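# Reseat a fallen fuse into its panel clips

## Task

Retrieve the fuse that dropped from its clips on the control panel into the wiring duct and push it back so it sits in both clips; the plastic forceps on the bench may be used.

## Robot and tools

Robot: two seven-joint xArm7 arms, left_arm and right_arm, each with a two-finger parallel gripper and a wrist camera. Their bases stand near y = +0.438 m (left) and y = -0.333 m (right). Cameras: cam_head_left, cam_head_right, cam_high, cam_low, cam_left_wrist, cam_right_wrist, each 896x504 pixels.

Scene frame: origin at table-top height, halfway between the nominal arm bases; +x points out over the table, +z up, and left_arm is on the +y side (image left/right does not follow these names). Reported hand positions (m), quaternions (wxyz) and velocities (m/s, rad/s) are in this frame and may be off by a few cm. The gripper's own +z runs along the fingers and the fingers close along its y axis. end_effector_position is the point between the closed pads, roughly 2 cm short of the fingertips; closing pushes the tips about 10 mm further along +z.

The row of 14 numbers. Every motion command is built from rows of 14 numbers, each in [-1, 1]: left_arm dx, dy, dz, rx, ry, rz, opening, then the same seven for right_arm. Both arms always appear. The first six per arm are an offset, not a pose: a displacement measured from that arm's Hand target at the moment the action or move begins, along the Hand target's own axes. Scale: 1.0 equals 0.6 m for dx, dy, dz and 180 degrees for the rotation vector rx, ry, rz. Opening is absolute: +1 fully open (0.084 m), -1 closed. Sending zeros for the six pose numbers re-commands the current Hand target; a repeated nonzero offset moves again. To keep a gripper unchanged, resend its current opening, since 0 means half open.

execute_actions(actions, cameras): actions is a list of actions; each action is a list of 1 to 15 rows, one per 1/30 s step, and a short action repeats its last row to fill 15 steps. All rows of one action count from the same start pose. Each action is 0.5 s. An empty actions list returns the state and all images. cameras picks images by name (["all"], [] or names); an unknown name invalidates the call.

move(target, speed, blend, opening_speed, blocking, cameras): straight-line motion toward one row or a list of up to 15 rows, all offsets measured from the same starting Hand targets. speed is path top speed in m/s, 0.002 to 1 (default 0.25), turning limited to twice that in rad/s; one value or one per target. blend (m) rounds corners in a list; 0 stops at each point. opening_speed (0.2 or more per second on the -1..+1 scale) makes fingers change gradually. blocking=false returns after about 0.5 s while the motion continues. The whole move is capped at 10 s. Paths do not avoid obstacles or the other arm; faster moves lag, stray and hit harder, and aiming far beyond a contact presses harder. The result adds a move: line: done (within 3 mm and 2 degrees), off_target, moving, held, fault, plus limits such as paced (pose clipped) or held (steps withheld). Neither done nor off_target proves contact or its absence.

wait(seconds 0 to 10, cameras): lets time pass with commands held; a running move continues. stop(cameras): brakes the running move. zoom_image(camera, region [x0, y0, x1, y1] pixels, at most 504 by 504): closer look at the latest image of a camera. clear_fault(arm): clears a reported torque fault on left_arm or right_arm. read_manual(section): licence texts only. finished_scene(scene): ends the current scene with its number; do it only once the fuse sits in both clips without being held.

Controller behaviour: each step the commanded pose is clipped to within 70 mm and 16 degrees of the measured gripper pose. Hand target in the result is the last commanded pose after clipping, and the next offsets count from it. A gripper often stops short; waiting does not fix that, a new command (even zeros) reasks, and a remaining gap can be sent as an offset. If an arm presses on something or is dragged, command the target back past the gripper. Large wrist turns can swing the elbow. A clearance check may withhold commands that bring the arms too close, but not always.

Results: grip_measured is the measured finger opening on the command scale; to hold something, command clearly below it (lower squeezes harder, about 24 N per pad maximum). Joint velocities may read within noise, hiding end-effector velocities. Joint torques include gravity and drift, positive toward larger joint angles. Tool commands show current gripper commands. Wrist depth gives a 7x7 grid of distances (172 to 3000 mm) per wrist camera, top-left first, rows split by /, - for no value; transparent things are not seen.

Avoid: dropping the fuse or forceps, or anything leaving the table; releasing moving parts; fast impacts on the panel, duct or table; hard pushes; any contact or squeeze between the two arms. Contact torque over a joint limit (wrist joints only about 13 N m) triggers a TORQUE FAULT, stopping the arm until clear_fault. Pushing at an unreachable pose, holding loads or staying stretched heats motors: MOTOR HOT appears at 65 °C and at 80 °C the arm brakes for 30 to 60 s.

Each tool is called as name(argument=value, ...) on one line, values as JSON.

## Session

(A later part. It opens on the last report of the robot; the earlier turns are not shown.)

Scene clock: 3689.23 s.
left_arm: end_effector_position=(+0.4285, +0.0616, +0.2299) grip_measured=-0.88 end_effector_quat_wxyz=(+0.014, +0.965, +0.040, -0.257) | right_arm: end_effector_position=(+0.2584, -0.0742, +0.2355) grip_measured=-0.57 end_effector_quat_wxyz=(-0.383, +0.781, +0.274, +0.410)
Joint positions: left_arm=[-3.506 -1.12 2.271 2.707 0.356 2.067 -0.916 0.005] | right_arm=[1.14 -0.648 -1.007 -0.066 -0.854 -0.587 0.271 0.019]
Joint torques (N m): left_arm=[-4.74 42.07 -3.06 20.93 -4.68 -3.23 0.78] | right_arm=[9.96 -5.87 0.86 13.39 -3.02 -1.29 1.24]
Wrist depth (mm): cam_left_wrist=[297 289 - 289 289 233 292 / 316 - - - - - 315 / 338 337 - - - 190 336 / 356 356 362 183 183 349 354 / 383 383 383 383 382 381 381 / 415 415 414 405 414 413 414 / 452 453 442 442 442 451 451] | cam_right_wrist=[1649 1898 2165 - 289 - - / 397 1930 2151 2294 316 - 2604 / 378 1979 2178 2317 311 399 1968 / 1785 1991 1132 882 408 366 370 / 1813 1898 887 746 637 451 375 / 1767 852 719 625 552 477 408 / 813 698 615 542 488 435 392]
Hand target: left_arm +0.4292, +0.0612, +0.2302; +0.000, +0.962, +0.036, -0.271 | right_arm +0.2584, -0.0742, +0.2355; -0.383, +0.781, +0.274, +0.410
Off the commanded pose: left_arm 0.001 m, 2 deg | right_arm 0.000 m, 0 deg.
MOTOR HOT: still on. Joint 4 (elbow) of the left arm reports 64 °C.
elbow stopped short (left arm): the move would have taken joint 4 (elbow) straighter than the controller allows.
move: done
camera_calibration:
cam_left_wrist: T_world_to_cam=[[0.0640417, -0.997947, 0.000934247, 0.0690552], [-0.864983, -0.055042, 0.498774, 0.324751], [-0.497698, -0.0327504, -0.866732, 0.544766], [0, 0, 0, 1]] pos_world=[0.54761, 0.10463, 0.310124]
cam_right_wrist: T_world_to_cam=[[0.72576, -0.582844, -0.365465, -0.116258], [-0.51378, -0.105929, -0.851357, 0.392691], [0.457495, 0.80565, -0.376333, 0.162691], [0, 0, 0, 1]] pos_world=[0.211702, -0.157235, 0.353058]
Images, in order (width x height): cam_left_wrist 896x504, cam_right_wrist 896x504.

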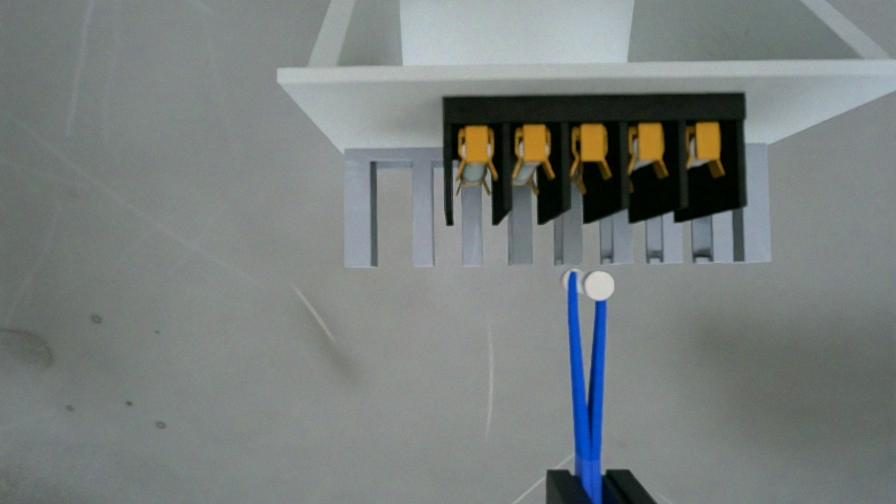

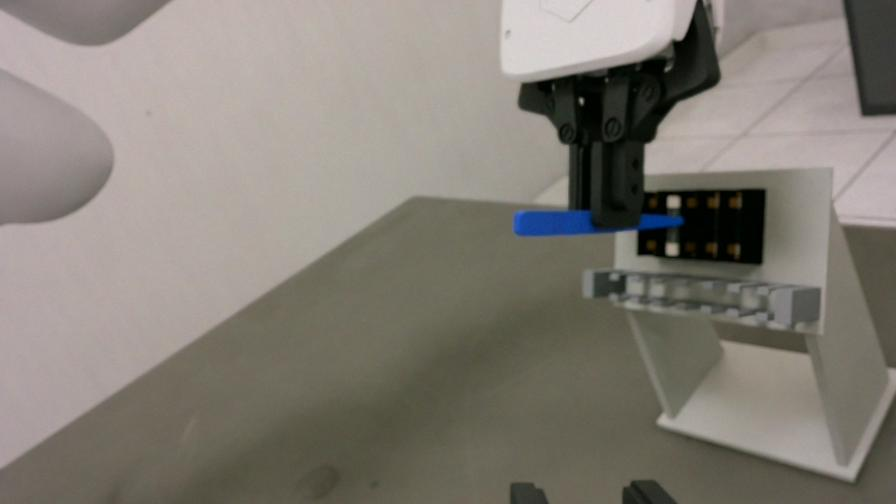

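move(target=[[-0.0047,0,0.0173,0,0.0556,0,-0.98,0,0,0,0,0,0,-0.55]], speed=0.1, cameras=["cam_left_wrist","cam_right_wrist"])

zoom_image(camera="cam_left_wrist", region=[440, 0, 740, 320])

zoom_image(camera="cam_right_wrist", region=[620, 160, 800, 300])

Scene clock: 3777.10 s.
left_arm: end_effector_position=(+0.4214, +0.0608, +0.2228) grip_measured=-0.88 end_effector_quat_wxyz=(-0.003, +0.982, +0.036, -0.186) | right_arm: end_effector_position=(+0.2584, -0.0742, +0.2355) grip_measured=-0.57 end_effector_quat_wxyz=(-0.383, +0.781, +0.274, +0.410)
Joint positions: left_arm=[-3.296 -0.897 2.209 2.167 0.383 1.765 -0.98 0.005] | right_arm=[1.14 -0.648 -1.007 -0.066 -0.854 -0.587 0.271 0.019]
Joint torques (N m): left_arm=[4.69 38.15 -10.5 15.38 -1.68 -3.51 -0.83] | right_arm=[9.47 -6.17 0.86 13.34 -2.94 -1.36 1.19]
Wrist depth (mm): cam_left_wrist=[304 302 205 296 294 227 295 / 320 323 - - - - 312 / 336 334 - - - 186 326 / 349 347 200 184 183 188 338 / 367 364 362 361 358 357 355 / 387 384 382 377 379 375 374 / 409 407 399 397 395 397 396] | cam_right_wrist=[1732 1924 2132 - 271 - - / 1736 1940 2192 - 287 - 2614 / 1781 1930 2172 2372 308 398 1968 / 1790 1974 1125 966 304 366 370 / 1823 1919 889 746 632 450 376 / 1749 858 722 627 552 478 409 / 817 700 615 546 488 436 393]
Hand target: left_arm +0.4214, +0.0608, +0.2228; -0.003, +0.982, +0.036, -0.186 | right_arm +0.2584, -0.0742, +0.2355; -0.383, +0.781, +0.274, +0.410
Off the commanded pose: left_arm 0.000 m, 0 deg | right_arm 0.000 m, 0 deg.
MOTOR HOT: still on. Joint 4 (elbow) of the left arm reports 64 °C.
move: done
camera_calibration:
cam_left_wrist: T_world_to_cam=[[0.0499603, -0.998375, -0.0274028, 0.0809879], [-0.928763, -0.0565318, 0.366337, 0.378627], [-0.367291, 0.00714842, -0.930079, 0.491792], [0, 0, 0, 1]] pos_world=[0.528239, 0.0987453, 0.32092]
cam_right_wrist: T_world_to_cam=[[0.72576, -0.582844, -0.365465, -0.116258], [-0.51378, -0.105929, -0.851357, 0.392691], [0.457495, 0.80565, -0.376333, 0.162691], [0, 0, 0, 1]] pos_world=[0.211702, -0.157235, 0.353058]
Images, in order (width x height): cam_left_wrist 896x504, cam_right_wrist 896x504.

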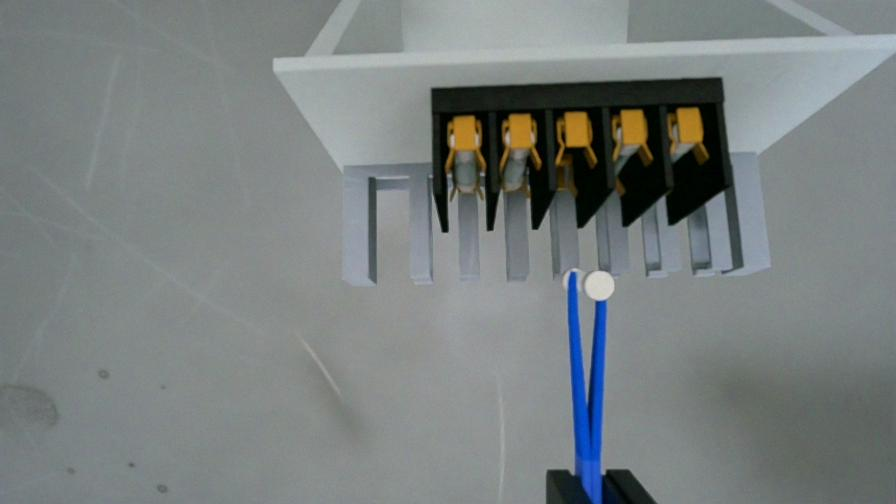

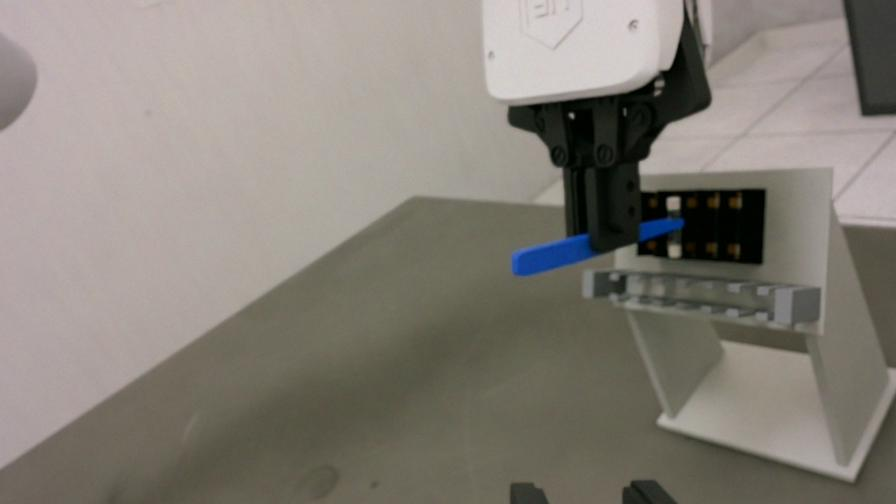

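Scaled by 1.575 from the camera's 896x504 image, which has a finer 1280x720 frame.

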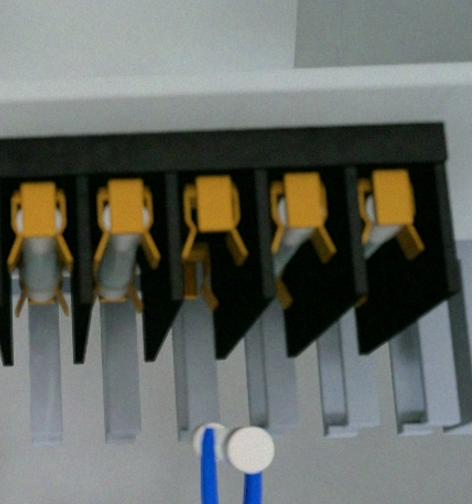

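Scaled by 2.800 from the camera's 896x504 image, which has a finer 1280x720 frame.

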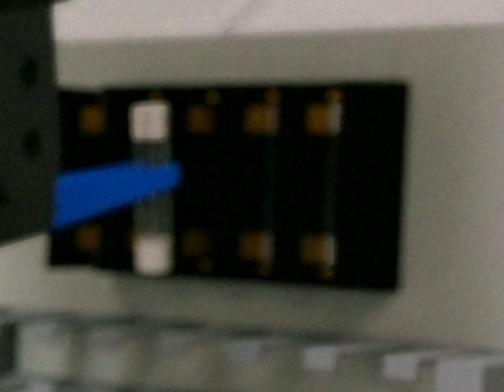

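move(target=[[0,-0.0095,0,-0.034,0,0,-0.98,0,0,0,0,0,0,-0.55]], speed=0.1, cameras=["cam_left_wrist","cam_right_wrist"])

zoom_image(camera="cam_left_wrist", region=[440, 60, 740, 320])

zoom_image(camera="cam_right_wrist", region=[620, 160, 800, 300])

Scene clock: 3814.33 s.
left_arm: end_effector_position=(+0.4210, +0.0665, +0.2229) grip_measured=-0.88 end_effector_quat_wxyz=(+0.049, +0.981, +0.046, -0.184) | right_arm: end_effector_position=(+0.2584, -0.0742, +0.2355) grip_measured=-0.57 end_effector_quat_wxyz=(-0.383, +0.781, +0.274, +0.410)
Joint positions: left_arm=[-3.136 -0.825 2.143 1.959 0.315 1.6 -0.973 0.005] | right_arm=[1.14 -0.648 -1.007 -0.066 -0.854 -0.587 0.271 0.019]
Joint torques (N m): left_arm=[4.55 35.51 -11.47 16.41 -4.75 -3.79 0.36] | right_arm=[9.51 -5.88 0.81 13.3 -2.73 -1.37 1.19]
Wrist depth (mm): cam_left_wrist=[286 288 - 294 296 203 310 / 299 306 - - - - 330 / 312 316 183 - - 333 343 / 325 330 332 182 184 189 358 / 338 344 350 357 362 368 375 / 356 361 368 373 381 388 395 / 374 381 387 394 400 409 419] | cam_right_wrist=[1711 1930 2106 316 273 - - / 1749 1930 2138 328 301 - 2614 / 1754 1974 2145 2348 307 398 1991 / 1785 1974 1126 969 323 366 371 / 1809 1924 886 747 636 451 375 / 1758 852 722 625 552 478 409 / 815 697 616 546 488 436 393]
Hand target: left_arm +0.4210, +0.0665, +0.2229; +0.049, +0.981, +0.046, -0.184 | right_arm +0.2584, -0.0742, +0.2355; -0.383, +0.781, +0.274, +0.410
Off the commanded pose: left_arm 0.000 m, 0 deg | right_arm 0.000 m, 0 deg.
MOTOR HOT: cleared for the motors of the left arm.
move: done
camera_calibration:
cam_left_wrist: T_world_to_cam=[[0.0885364, -0.993468, 0.0719903, 0.0479628], [-0.929367, -0.0563873, 0.364825, 0.379129], [-0.358383, -0.0992057, -0.928289, 0.494653], [0, 0, 0, 1]] pos_world=[0.525379, 0.1181, 0.317412]
cam_right_wrist: T_world_to_cam=[[0.72576, -0.582844, -0.365465, -0.116258], [-0.51378, -0.105929, -0.851357, 0.392691], [0.457495, 0.80565, -0.376333, 0.162691], [0, 0, 0, 1]] pos_world=[0.211702, -0.157235, 0.353058]
Images, in order (width x height): cam_left_wrist 896x504, cam_right_wrist 896x504.

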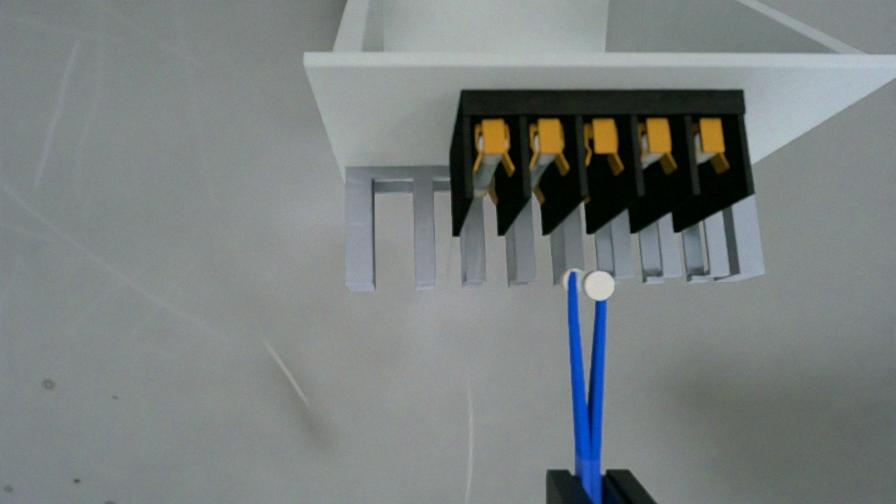

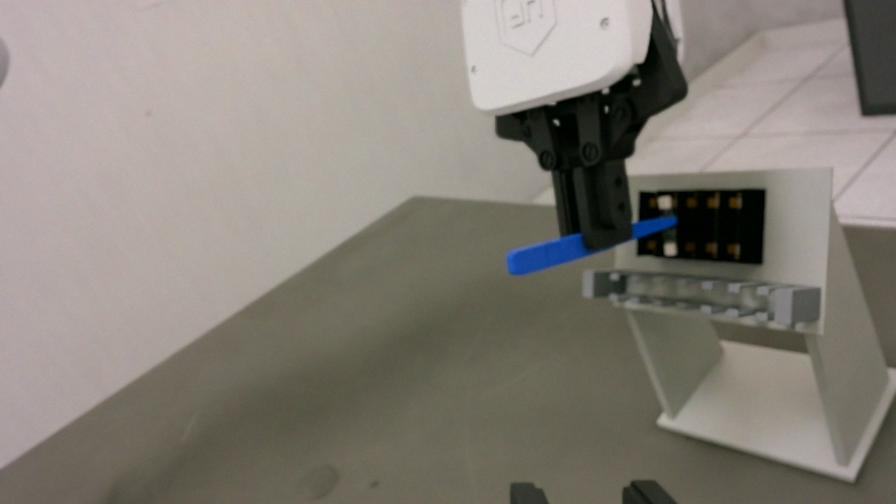

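Scaled by 1.680 from the camera's 896x504 image, which has a finer 1280x720 frame.

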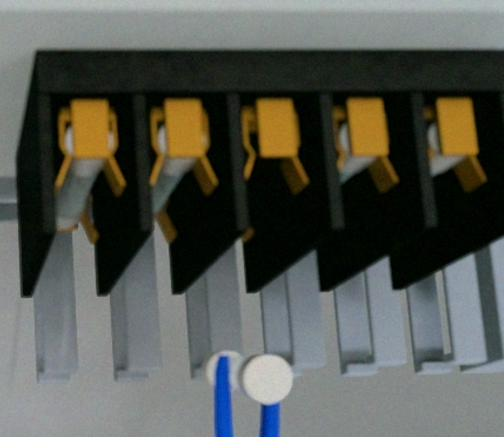

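Scaled by 2.800 from the camera's 896x504 image, which has a finer 1280x720 frame.

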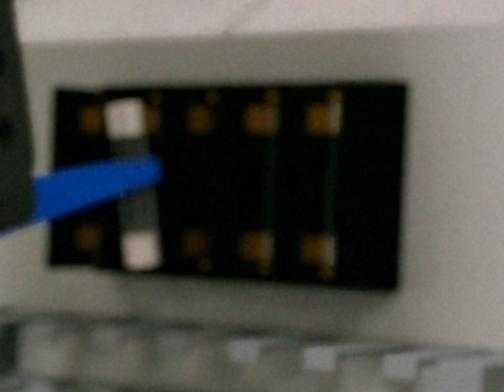

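move(target=[[0.0215,0.0023,0.0018,0,0,0,-0.98,0,0,0,0,0,0,-0.55]], speed=0.08, cameras=["cam_left_wrist","cam_right_wrist"])

zoom_image(camera="cam_left_wrist", region=[460, 100, 700, 320])

zoom_image(camera="cam_right_wrist", region=[620, 160, 800, 300])

Scene clock: 3860.80 s.
left_arm: end_effector_position=(+0.4327, +0.0659, +0.2174) grip_measured=-0.88 end_effector_quat_wxyz=(+0.049, +0.981, +0.046, -0.184) | right_arm: end_effector_position=(+0.2584, -0.0742, +0.2355) grip_measured=-0.57 end_effector_quat_wxyz=(-0.383, +0.781, +0.274, +0.410)
Joint positions: left_arm=[-3.169 -0.864 2.164 2.025 0.333 1.622 -0.96 0.005] | right_arm=[1.14 -0.648 -1.007 -0.066 -0.854 -0.587 0.271 0.019]
Joint torques (N m): left_arm=[-4.71 28.65 -7.84 24.65 2.74 -0.18 0.86] | right_arm=[9.69 -5.9 0.84 13.26 -2.84 -1.34 1.07]
Wrist depth (mm): cam_left_wrist=[281 284 228 290 293 239 307 / 293 - - 300 303 217 321 / 307 314 - - - - 339 / 319 324 - - - 343 354 / 333 338 348 353 359 363 371 / 350 356 364 369 376 383 392 / 368 375 381 389 396 406 416] | cam_right_wrist=[1776 1919 2132 - 288 - - / 1749 1968 2206 - 316 - 2644 / 1795 1957 2151 2364 310 398 1996 / 1804 1991 1125 932 319 366 370 / 1799 1930 887 745 637 449 376 / 1785 856 720 625 552 476 409 / 812 696 615 544 487 437 392]
Hand target: left_arm +0.4327, +0.0659, +0.2173; +0.049, +0.981, +0.046, -0.184 | right_arm +0.2584, -0.0742, +0.2355; -0.383, +0.781, +0.274, +0.410
Off the commanded pose: left_arm 0.000 m, 0 deg | right_arm 0.000 m, 0 deg.
move: done
camera_calibration:
cam_left_wrist: T_world_to_cam=[[0.0885712, -0.993458, 0.0720827, 0.0467775], [-0.929365, -0.0563859, 0.36483, 0.391979], [-0.358379, -0.0993046, -0.92828, 0.493698], [0, 0, 0, 1]] pos_world=[0.537079, 0.1176, 0.311913]
cam_right_wrist: T_world_to_cam=[[0.72576, -0.582844, -0.365465, -0.116258], [-0.51378, -0.105929, -0.851357, 0.392691], [0.457495, 0.80565, -0.376333, 0.162691], [0, 0, 0, 1]] pos_world=[0.211702, -0.157235, 0.353058]
Images, in order (width x height): cam_left_wrist 896x504, cam_right_wrist 896x504.

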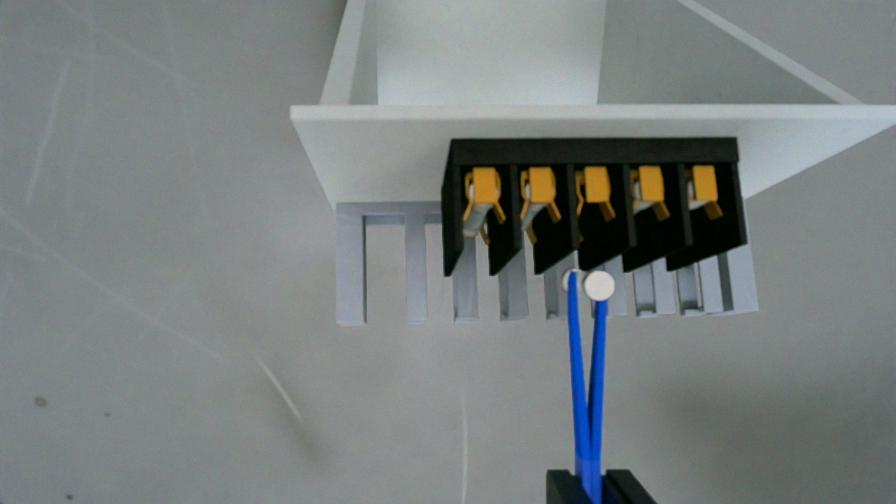

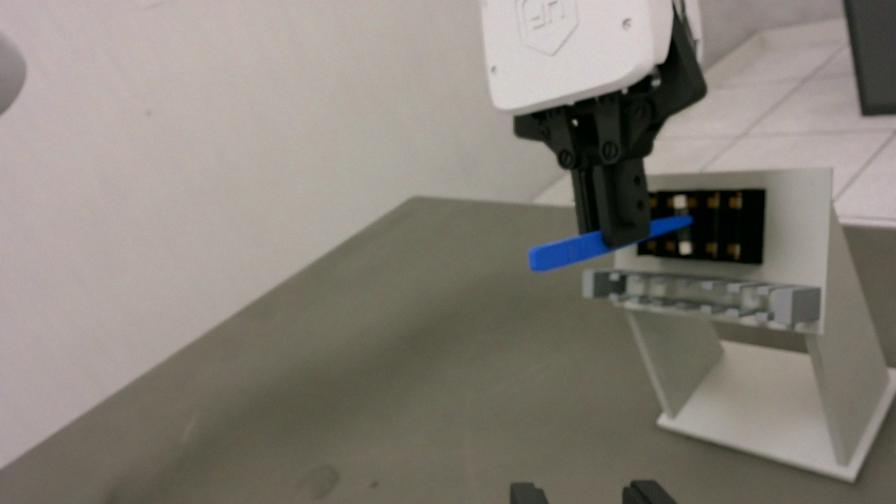

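Scaled by 2.100 from the camera's 896x504 image, which has a finer 1280x720 frame.

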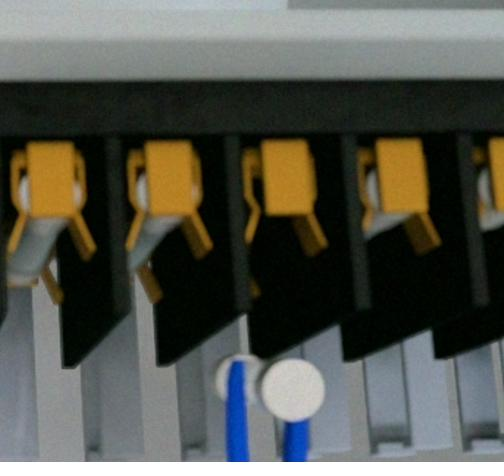

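Scaled by 2.800 from the camera's 896x504 image, which has a finer 1280x720 frame.

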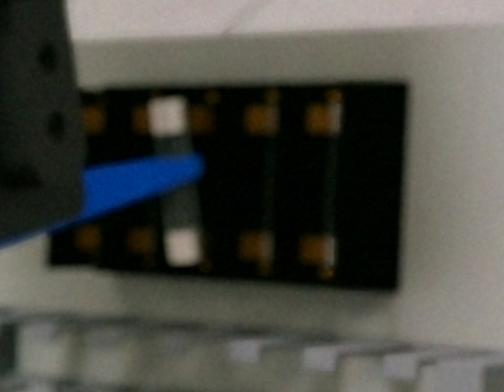

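move(target=[[0.013,-0.002,0.0022,0,0,0,-0.98,0,0,0,0,0,0,-0.55]], speed=0.05, cameras=["cam_left_wrist","cam_right_wrist"])

zoom_image(camera="cam_left_wrist", region=[460, 120, 700, 340])

zoom_image(camera="cam_right_wrist", region=[620, 160, 800, 300])

Scene clock: 3883.07 s.
left_arm: end_effector_position=(+0.4393, +0.0675, +0.2132) grip_measured=-0.88 end_effector_quat_wxyz=(+0.049, +0.981, +0.046, -0.184) | right_arm: end_effector_position=(+0.2584, -0.0742, +0.2355) grip_measured=-0.57 end_effector_quat_wxyz=(-0.383, +0.781, +0.274, +0.410)
Joint positions: left_arm=[-3.181 -0.883 2.174 2.055 0.342 1.63 -0.949 0.005] | right_arm=[1.14 -0.648 -1.007 -0.066 -0.854 -0.587 0.271 0.019]
Joint torques (N m): left_arm=[-4.25 28.93 -7.83 24.35 3.07 -0.16 0.91] | right_arm=[9.86 -5.64 1.09 13.22 -2.66 -1.5 1.17]
Wrist depth (mm): cam_left_wrist=[278 281 279 286 289 293 303 / 290 291 - 299 301 219 316 / 303 311 - - - - 337 / 315 320 - - - 344 349 / 329 333 339 179 182 188 366 / 345 351 357 364 371 378 386 / 364 370 377 384 390 401 411] | cam_right_wrist=[1749 1903 2145 - 297 - - / 1754 1930 2178 - 320 - 2634 / 1776 1991 2185 2340 318 363 1974 / 1785 1991 1116 935 328 366 370 / 1795 1940 885 744 636 450 374 / 1772 850 722 628 551 480 408 / 818 698 615 542 488 435 392]
Hand target: left_arm +0.4394, +0.0675, +0.2132; +0.049, +0.981, +0.046, -0.184 | right_arm +0.2584, -0.0742, +0.2355; -0.383, +0.781, +0.274, +0.410
Off the commanded pose: left_arm 0.000 m, 0 deg | right_arm 0.000 m, 0 deg.
MOTOR HOT: joint 4 (elbow) of the left arm reports 65 °C; the controller stops that arm at 80 °C. To cool a motor, set the load down, stop pushing, or move to a pose that needs little force. At that limit the left arm can sag while its brakes close.
move: done
camera_calibration:
cam_left_wrist: T_world_to_cam=[[0.0885712, -0.993458, 0.0720827, 0.0480852], [-0.929365, -0.0563859, 0.36483, 0.399735], [-0.358379, -0.0993046, -0.92828, 0.492324], [0, 0, 0, 1]] pos_world=[0.543679, 0.1192, 0.307713]
cam_right_wrist: T_world_to_cam=[[0.72576, -0.582844, -0.365465, -0.116258], [-0.51378, -0.105929, -0.851357, 0.392691], [0.457495, 0.80565, -0.376333, 0.162691], [0, 0, 0, 1]] pos_world=[0.211702, -0.157235, 0.353058]
Images, in order (width x height): cam_left_wrist 896x504, cam_right_wrist 896x504.

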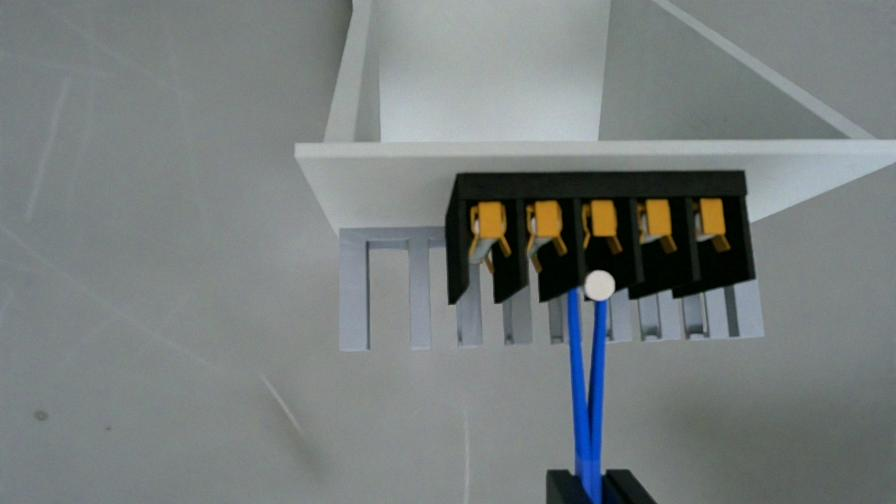

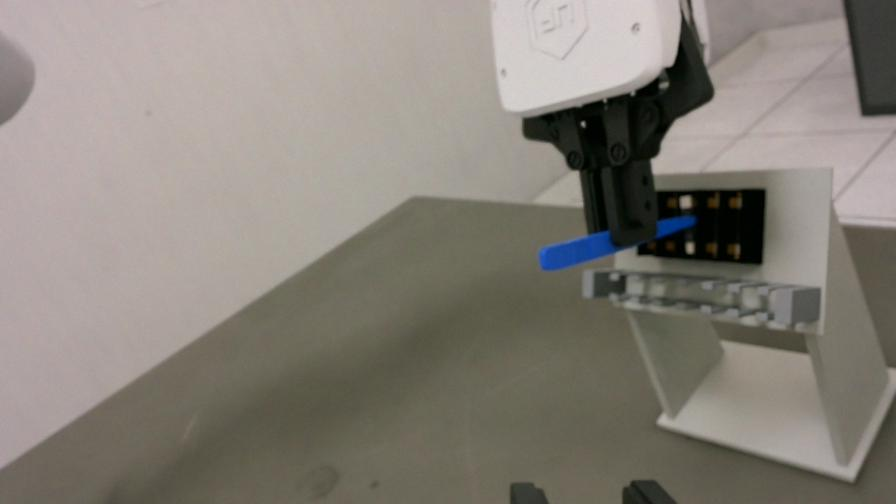

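Scaled by 2.100 from the camera's 896x504 image, which has a finer 1280x720 frame.

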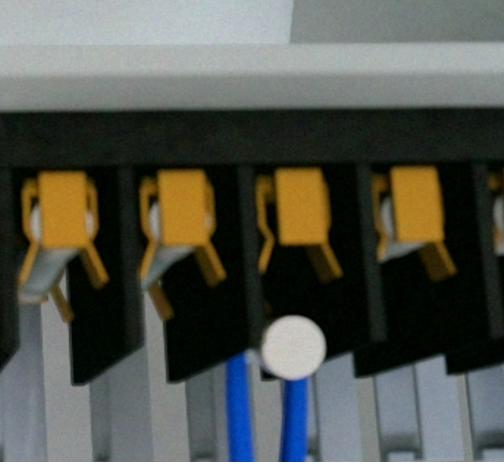

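Scaled by 2.800 from the camera's 896x504 image, which has a finer 1280x720 frame.

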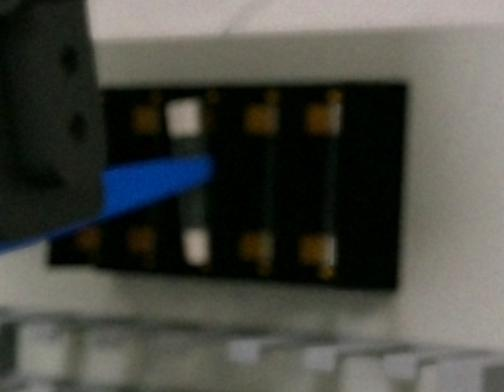

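move(target=[[0.0082,0.0009,0.0015,0,0,0,-0.98,0,0,0,0,0,0,-0.55]], speed=0.04, cameras=["cam_left_wrist","cam_right_wrist"])

zoom_image(camera="cam_left_wrist", region=[460, 140, 700, 360])

zoom_image(camera="cam_right_wrist", region=[640, 170, 780, 280])

Scene clock: 3898.93 s.
left_arm: end_effector_position=(+0.4437, +0.0673, +0.2106) grip_measured=-0.88 end_effector_quat_wxyz=(+0.049, +0.981, +0.046, -0.184) | right_arm: end_effector_position=(+0.2584, -0.0742, +0.2355) grip_measured=-0.57 end_effector_quat_wxyz=(-0.383, +0.781, +0.274, +0.410)
Joint positions: left_arm=[-3.194 -0.899 2.181 2.082 0.349 1.638 -0.943 0.005] | right_arm=[1.14 -0.648 -1.007 -0.066 -0.854 -0.587 0.271 0.019]
Joint torques (N m): left_arm=[-4.37 29.49 -7.85 24.31 2.81 -0.23 1.03] | right_arm=[9.6 -5.59 0.9 13.05 -2.59 -1.31 1.06]
Wrist depth (mm): cam_left_wrist=[275 279 277 283 286 291 300 / 287 288 - 296 299 217 314 / 299 - - 305 - - 335 / 312 318 - - - 341 346 / 326 331 178 - - 187 363 / 342 347 355 362 369 375 383 / 361 367 373 380 388 397 407] | cam_right_wrist=[1741 1914 2132 - 303 - - / 1754 1940 2172 2302 320 2874 2654 / 1767 1968 2178 2348 328 363 1962 / 1781 1974 1123 930 331 366 371 / 1795 1930 887 742 636 450 375 / 1749 855 723 627 550 477 409 / 820 700 617 542 487 437 393]
Hand target: left_arm +0.4437, +0.0673, +0.2106; +0.049, +0.981, +0.046, -0.184 | right_arm +0.2584, -0.0742, +0.2355; -0.383, +0.781, +0.274, +0.410
Off the commanded pose: left_arm 0.000 m, 0 deg | right_arm 0.000 m, 0 deg.
MOTOR HOT: still on. Joint 4 (elbow) of the left arm reports 65 °C.
move: done
camera_calibration:
cam_left_wrist: T_world_to_cam=[[0.0885712, -0.993458, 0.0720827, 0.0475937], [-0.929365, -0.0563859, 0.36483, 0.404663], [-0.358379, -0.0993046, -0.92828, 0.491421], [0, 0, 0, 1]] pos_world=[0.547979, 0.1189, 0.305113]
cam_right_wrist: T_world_to_cam=[[0.72576, -0.582844, -0.365465, -0.116258], [-0.51378, -0.105929, -0.851357, 0.392691], [0.457495, 0.80565, -0.376333, 0.162691], [0, 0, 0, 1]] pos_world=[0.211702, -0.157235, 0.353058]
Images, in order (width x height): cam_left_wrist 896x504, cam_right_wrist 896x504.

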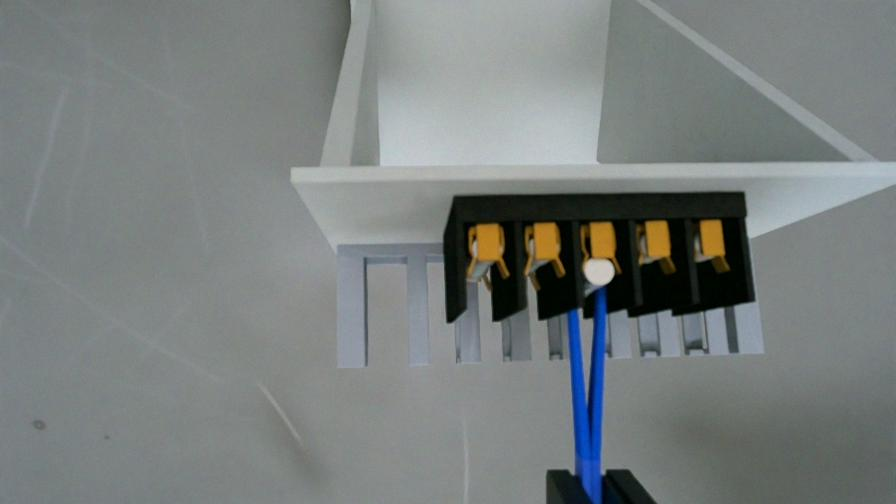

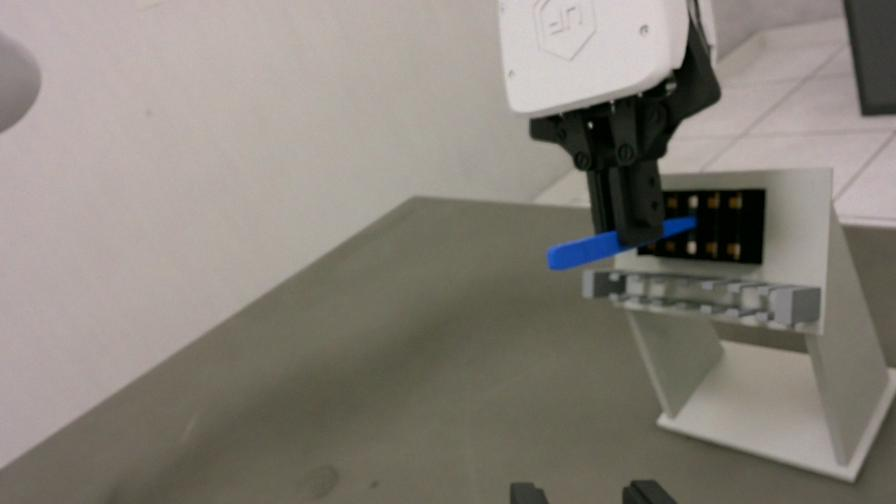

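Scaled by 2.100 from the camera's 896x504 image, which has a finer 1280x720 frame.

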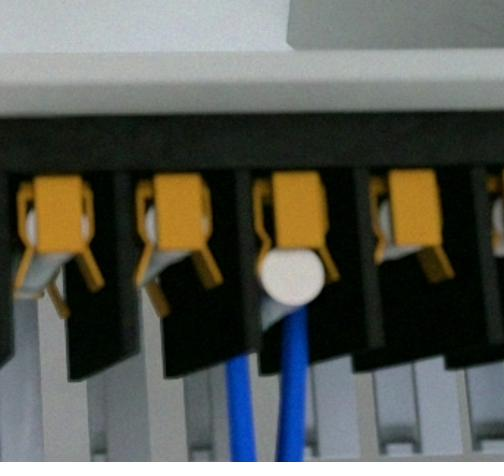

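Scaled by 3.600 from the camera's 896x504 image, which has a finer 1280x720 frame.

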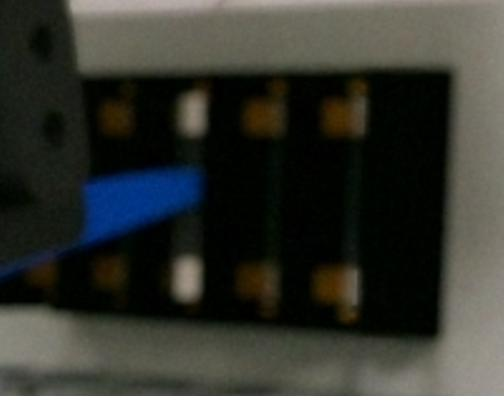

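move(target=[[0.0049,0.0009,0.0006,0,0,0,-0.98,0,0,0,0,0,0,-0.55]], speed=0.03, cameras=["cam_left_wrist","cam_right_wrist"])

zoom_image(camera="cam_left_wrist", region=[460, 140, 700, 360])

zoom_image(camera="cam_right_wrist", region=[640, 170, 780, 280])

Scene clock: 3911.00 s.
left_arm: end_effector_position=(+0.4463, +0.0669, +0.2092) grip_measured=-0.88 end_effector_quat_wxyz=(+0.049, +0.981, +0.046, -0.184) | right_arm: end_effector_position=(+0.2584, -0.0742, +0.2355) grip_measured=-0.57 end_effector_quat_wxyz=(-0.383, +0.781, +0.274, +0.410)
Joint positions: left_arm=[-3.203 -0.909 2.186 2.1 0.353 1.644 -0.94 0.005] | right_arm=[1.14 -0.648 -1.007 -0.066 -0.854 -0.587 0.271 0.019]
Joint torques (N m): left_arm=[-4.38 29.83 -7.62 24.59 2.79 -0.3 0.69] | right_arm=[9.72 -6.02 0.98 12.88 -2.61 -1.36 1.22]
Wrist depth (mm): cam_left_wrist=[275 278 277 282 284 291 299 / 286 287 - 295 298 216 313 / 298 - - 306 309 217 333 / 311 317 - - - 340 345 / 324 329 177 - - 186 361 / 341 346 353 361 368 373 382 / 360 366 372 379 385 396 405] | cam_right_wrist=[1736 1935 2106 - 307 - - / 1745 1940 2138 2317 328 2771 2575 / 1767 1951 2172 2348 330 363 1991 / 1804 1991 1132 916 333 366 371 / 1813 1919 885 743 638 450 375 / 1758 857 726 626 552 479 410 / 816 700 616 544 487 437 393]
Hand target: left_arm +0.4463, +0.0669, +0.2092; +0.049, +0.981, +0.046, -0.184 | right_arm +0.2584, -0.0742, +0.2355; -0.383, +0.781, +0.274, +0.410
Off the commanded pose: left_arm 0.000 m, 0 deg | right_arm 0.000 m, 0 deg.
MOTOR HOT: still on. Joint 4 (elbow) of the left arm reports 66 °C.
move: done
camera_calibration:
cam_left_wrist: T_world_to_cam=[[0.0885712, -0.993458, 0.0720827, 0.0470509], [-0.929365, -0.0563859, 0.36483, 0.407624], [-0.358379, -0.0993046, -0.92828, 0.491143], [0, 0, 0, 1]] pos_world=[0.550679, 0.1185, 0.303813]
cam_right_wrist: T_world_to_cam=[[0.72576, -0.582844, -0.365465, -0.116258], [-0.51378, -0.105929, -0.851357, 0.392691], [0.457495, 0.80565, -0.376333, 0.162691], [0, 0, 0, 1]] pos_world=[0.211702, -0.157235, 0.353058]
Images, in order (width x height): cam_left_wrist 896x504, cam_right_wrist 896x504.

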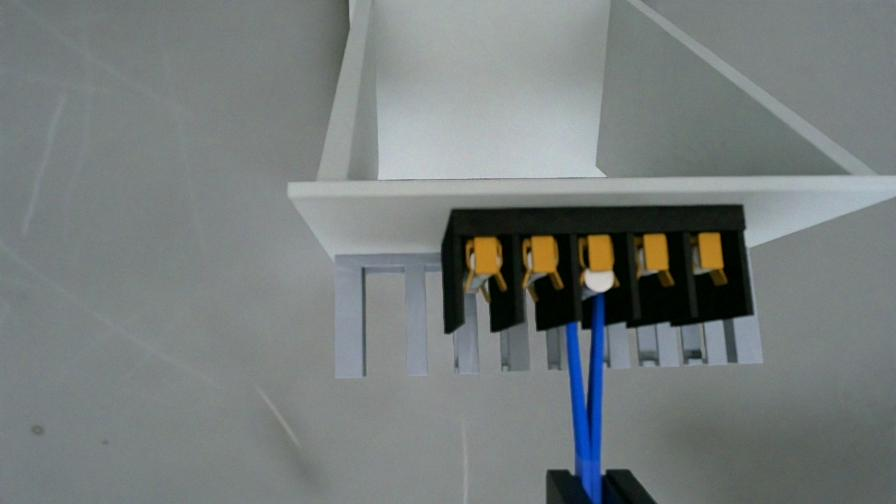

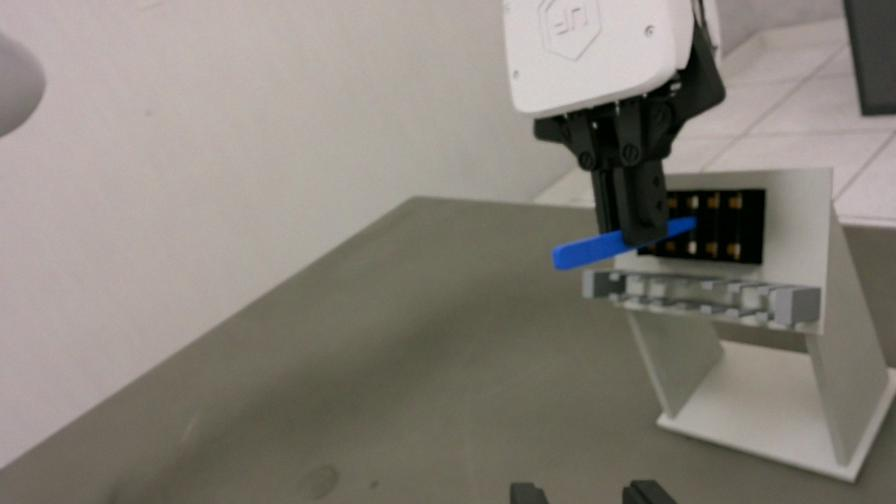

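Scaled by 2.100 from the camera's 896x504 image, which has a finer 1280x720 frame.

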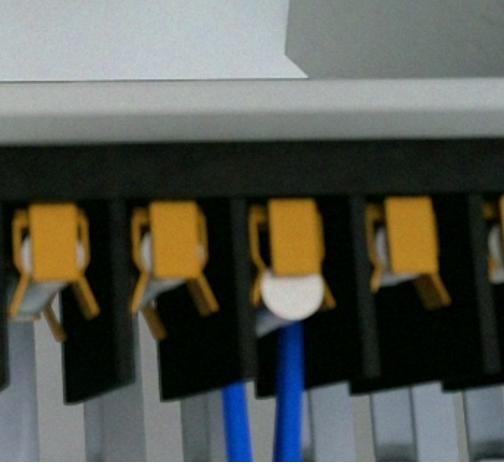

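Scaled by 3.600 from the camera's 896x504 image, which has a finer 1280x720 frame.

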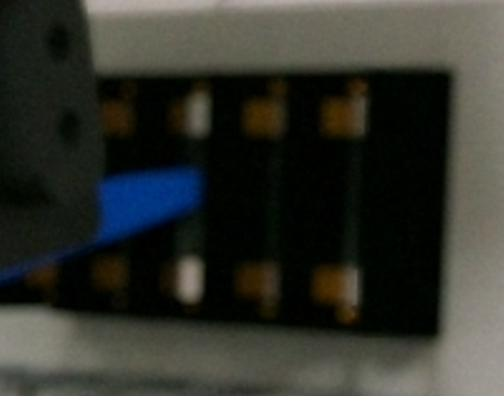

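move(target=[[0.0041,0,0.0008,0,0,0,-0.98,0,0,0,0,0,0,-0.55]], speed=0.03, cameras=["cam_left_wrist","cam_right_wrist"])

zoom_image(camera="cam_left_wrist", region=[460, 160, 700, 380])

zoom_image(camera="cam_right_wrist", region=[640, 170, 780, 280])

Scene clock: 3918.63 s.
left_arm: end_effector_position=(+0.4484, +0.0670, +0.2079) grip_measured=-0.88 end_effector_quat_wxyz=(+0.049, +0.981, +0.046, -0.184) | right_arm: end_effector_position=(+0.2584, -0.0742, +0.2355) grip_measured=-0.57 end_effector_quat_wxyz=(-0.383, +0.781, +0.274, +0.410)
Joint positions: left_arm=[-3.209 -0.916 2.19 2.113 0.356 1.648 -0.937 0.005] | right_arm=[1.14 -0.648 -1.007 -0.066 -0.854 -0.587 0.271 0.019]
Joint torques (N m): left_arm=[-4.26 30.64 -7.71 24.2 2.97 -0.41 0.74] | right_arm=[9.77 -5.56 1.05 12.61 -2.62 -1.42 1.39]
Wrist depth (mm): cam_left_wrist=[273 277 276 281 283 290 297 / 285 286 - 294 296 216 312 / 296 - - 304 307 217 328 / 310 316 - - - 339 343 / 323 327 177 - - 185 360 / 340 344 352 360 366 371 380 / 358 364 371 378 384 394 403] | cam_right_wrist=[1719 1888 2165 - 311 - - / 1754 1914 2165 2302 331 2851 2614 / 1758 1968 2178 2356 330 363 1985 / 1785 2002 1130 913 329 366 371 / 1813 1935 889 743 636 451 375 / 1772 852 725 625 551 477 409 / 810 699 614 543 488 435 393]
Hand target: left_arm +0.4484, +0.0670, +0.2079; +0.049, +0.981, +0.046, -0.184 | right_arm +0.2584, -0.0742, +0.2355; -0.383, +0.781, +0.274, +0.410
Off the commanded pose: left_arm 0.000 m, 0 deg | right_arm 0.000 m, 0 deg.
MOTOR HOT: still on. Joint 4 (elbow) of the left arm reports 66 °C.
move: done
camera_calibration:
cam_left_wrist: T_world_to_cam=[[0.0885712, -0.993458, 0.0720827, 0.0470651], [-0.929365, -0.0563859, 0.36483, 0.410092], [-0.358379, -0.0993046, -0.92828, 0.490605], [0, 0, 0, 1]] pos_world=[0.552779, 0.1186, 0.302413]
cam_right_wrist: T_world_to_cam=[[0.72576, -0.582844, -0.365465, -0.116258], [-0.51378, -0.105929, -0.851357, 0.392691], [0.457495, 0.80565, -0.376333, 0.162691], [0, 0, 0, 1]] pos_world=[0.211702, -0.157235, 0.353058]
Images, in order (width x height): cam_left_wrist 896x504, cam_right_wrist 896x504.

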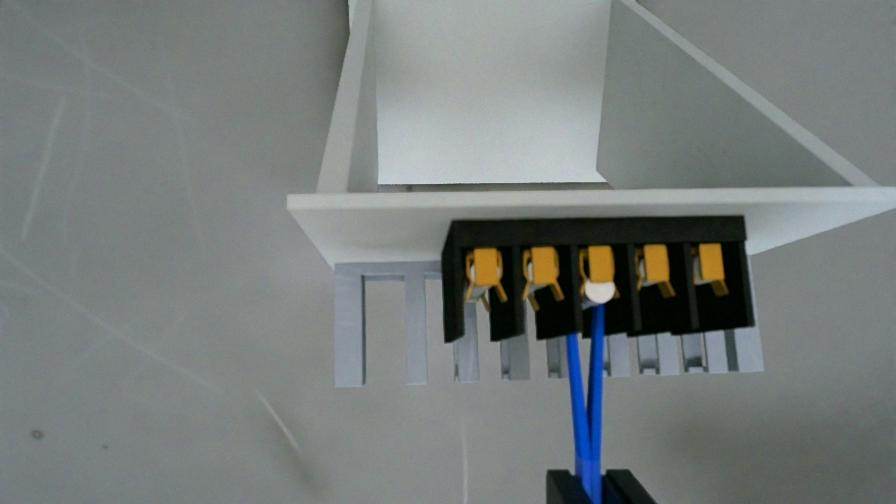

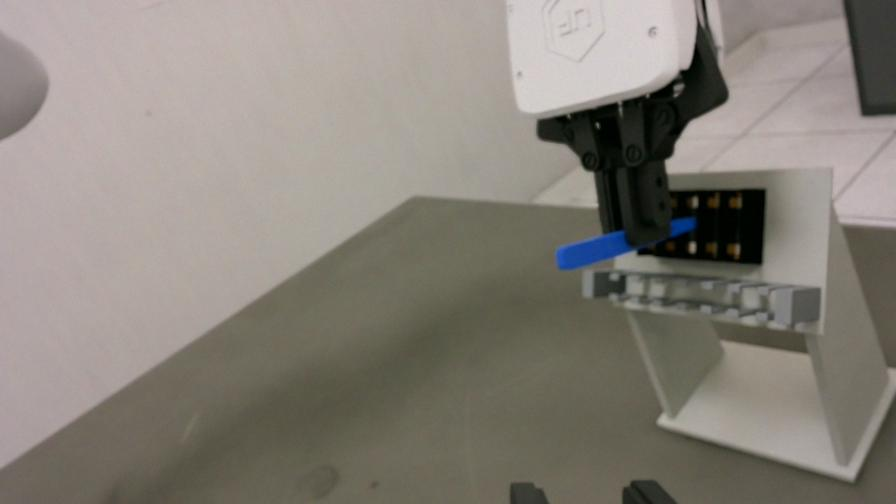

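Scaled by 2.100 from the camera's 896x504 image, which has a finer 1280x720 frame.

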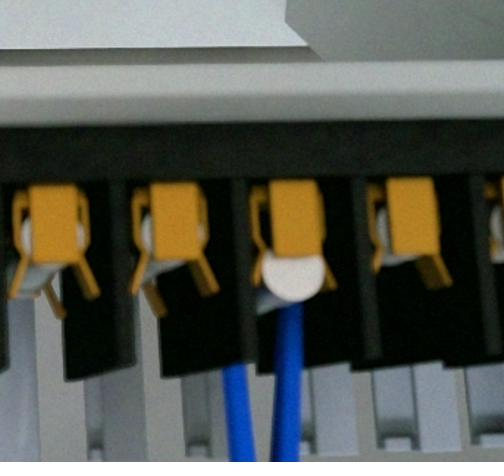

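Scaled by 3.600 from the camera's 896x504 image, which has a finer 1280x720 frame.

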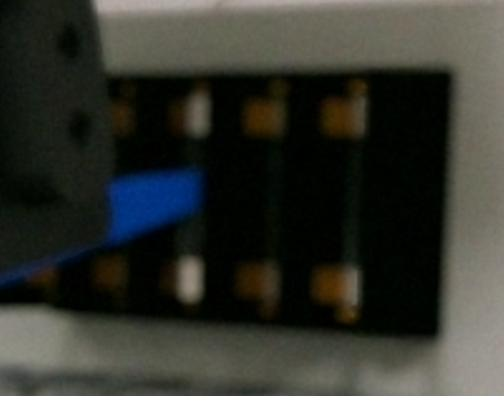

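move(target=[[0.0041,0,0.0008,0,0,0,-1,0,0,0,0,0,0,-0.55]], speed=0.03, cameras=["cam_left_wrist","cam_right_wrist"])

zoom_image(camera="cam_left_wrist", region=[460, 170, 700, 390])

zoom_image(camera="cam_right_wrist", region=[640, 170, 780, 280])

Scene clock: 3933.33 s.
left_arm: end_effector_position=(+0.4505, +0.0671, +0.2066) grip_measured=-0.88 end_effector_quat_wxyz=(+0.049, +0.981, +0.046, -0.184) | right_arm: end_effector_position=(+0.2584, -0.0742, +0.2355) grip_measured=-0.57 end_effector_quat_wxyz=(-0.383, +0.781, +0.274, +0.410)
Joint positions: left_arm=[-3.215 -0.923 2.193 2.126 0.359 1.652 -0.933 0.005] | right_arm=[1.14 -0.648 -1.007 -0.066 -0.854 -0.587 0.271 0.019]
Joint torques (N m): left_arm=[-4.61 29.76 -7.3 24.29 3.03 -0.21 0.8] | right_arm=[9.63 -5.44 1.05 12.73 -2.65 -1.35 1.19]
Wrist depth (mm): cam_left_wrist=[272 275 275 280 282 289 297 / 283 286 229 293 295 216 310 / 296 - - 304 307 217 325 / 308 316 - - - - 341 / 320 327 177 - - 198 358 / 338 345 352 359 363 370 378 / 356 362 369 375 382 392 401] | cam_right_wrist=[1711 1882 2158 - 315 - - / 1749 1935 2192 2317 334 2874 2595 / 1767 2014 2185 2414 334 362 1968 / 1795 2014 1136 918 330 365 371 / 1804 1914 880 746 638 450 375 / 1758 855 722 625 552 478 409 / 813 697 615 544 488 436 393]
Hand target: left_arm +0.4506, +0.0671, +0.2065; +0.049, +0.981, +0.046, -0.184 | right_arm +0.2584, -0.0742, +0.2355; -0.383, +0.781, +0.274, +0.410
Off the commanded pose: left_arm 0.000 m, 0 deg | right_arm 0.000 m, 0 deg.
MOTOR HOT: still on. Joint 4 (elbow) of the left arm reports 66 °C.
move: done
camera_calibration:
cam_left_wrist: T_world_to_cam=[[0.0885712, -0.993458, 0.0720827, 0.0471715], [-0.929365, -0.0563859, 0.36483, 0.412529], [-0.358379, -0.0993046, -0.92828, 0.490171], [0, 0, 0, 1]] pos_world=[0.554879, 0.1188, 0.301113]
cam_right_wrist: T_world_to_cam=[[0.72576, -0.582844, -0.365465, -0.116258], [-0.51378, -0.105929, -0.851357, 0.392691], [0.457495, 0.80565, -0.376333, 0.162691], [0, 0, 0, 1]] pos_world=[0.211702, -0.157235, 0.353058]
Images, in order (width x height): cam_left_wrist 896x504, cam_right_wrist 896x504.

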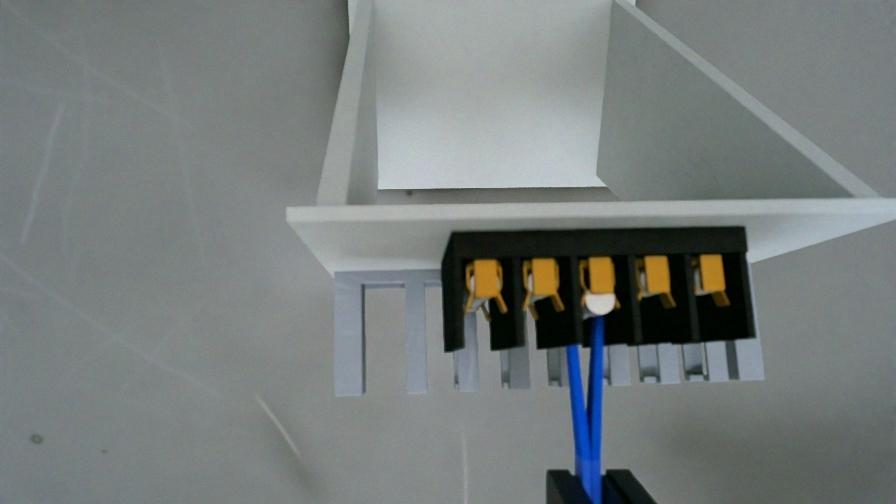

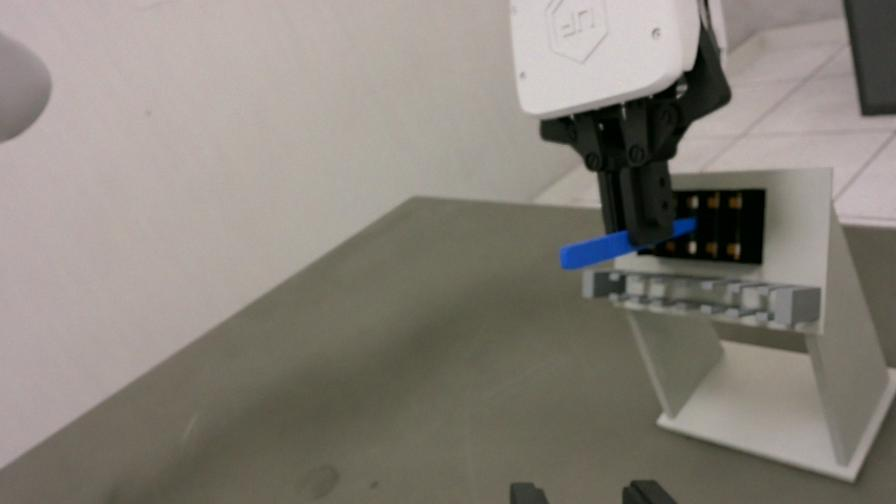

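Scaled by 2.100 from the camera's 896x504 image, which has a finer 1280x720 frame.

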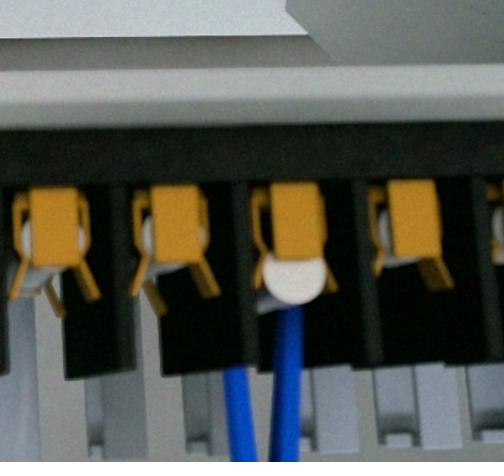

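Scaled by 3.600 from the camera's 896x504 image, which has a finer 1280x720 frame.

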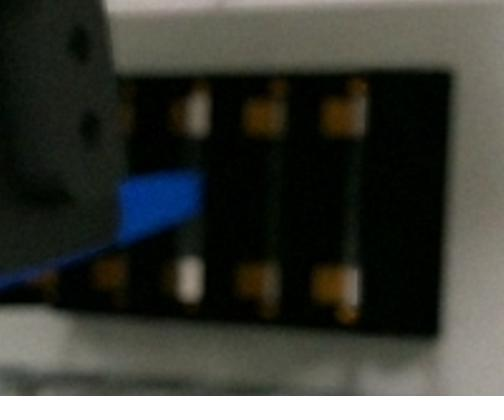

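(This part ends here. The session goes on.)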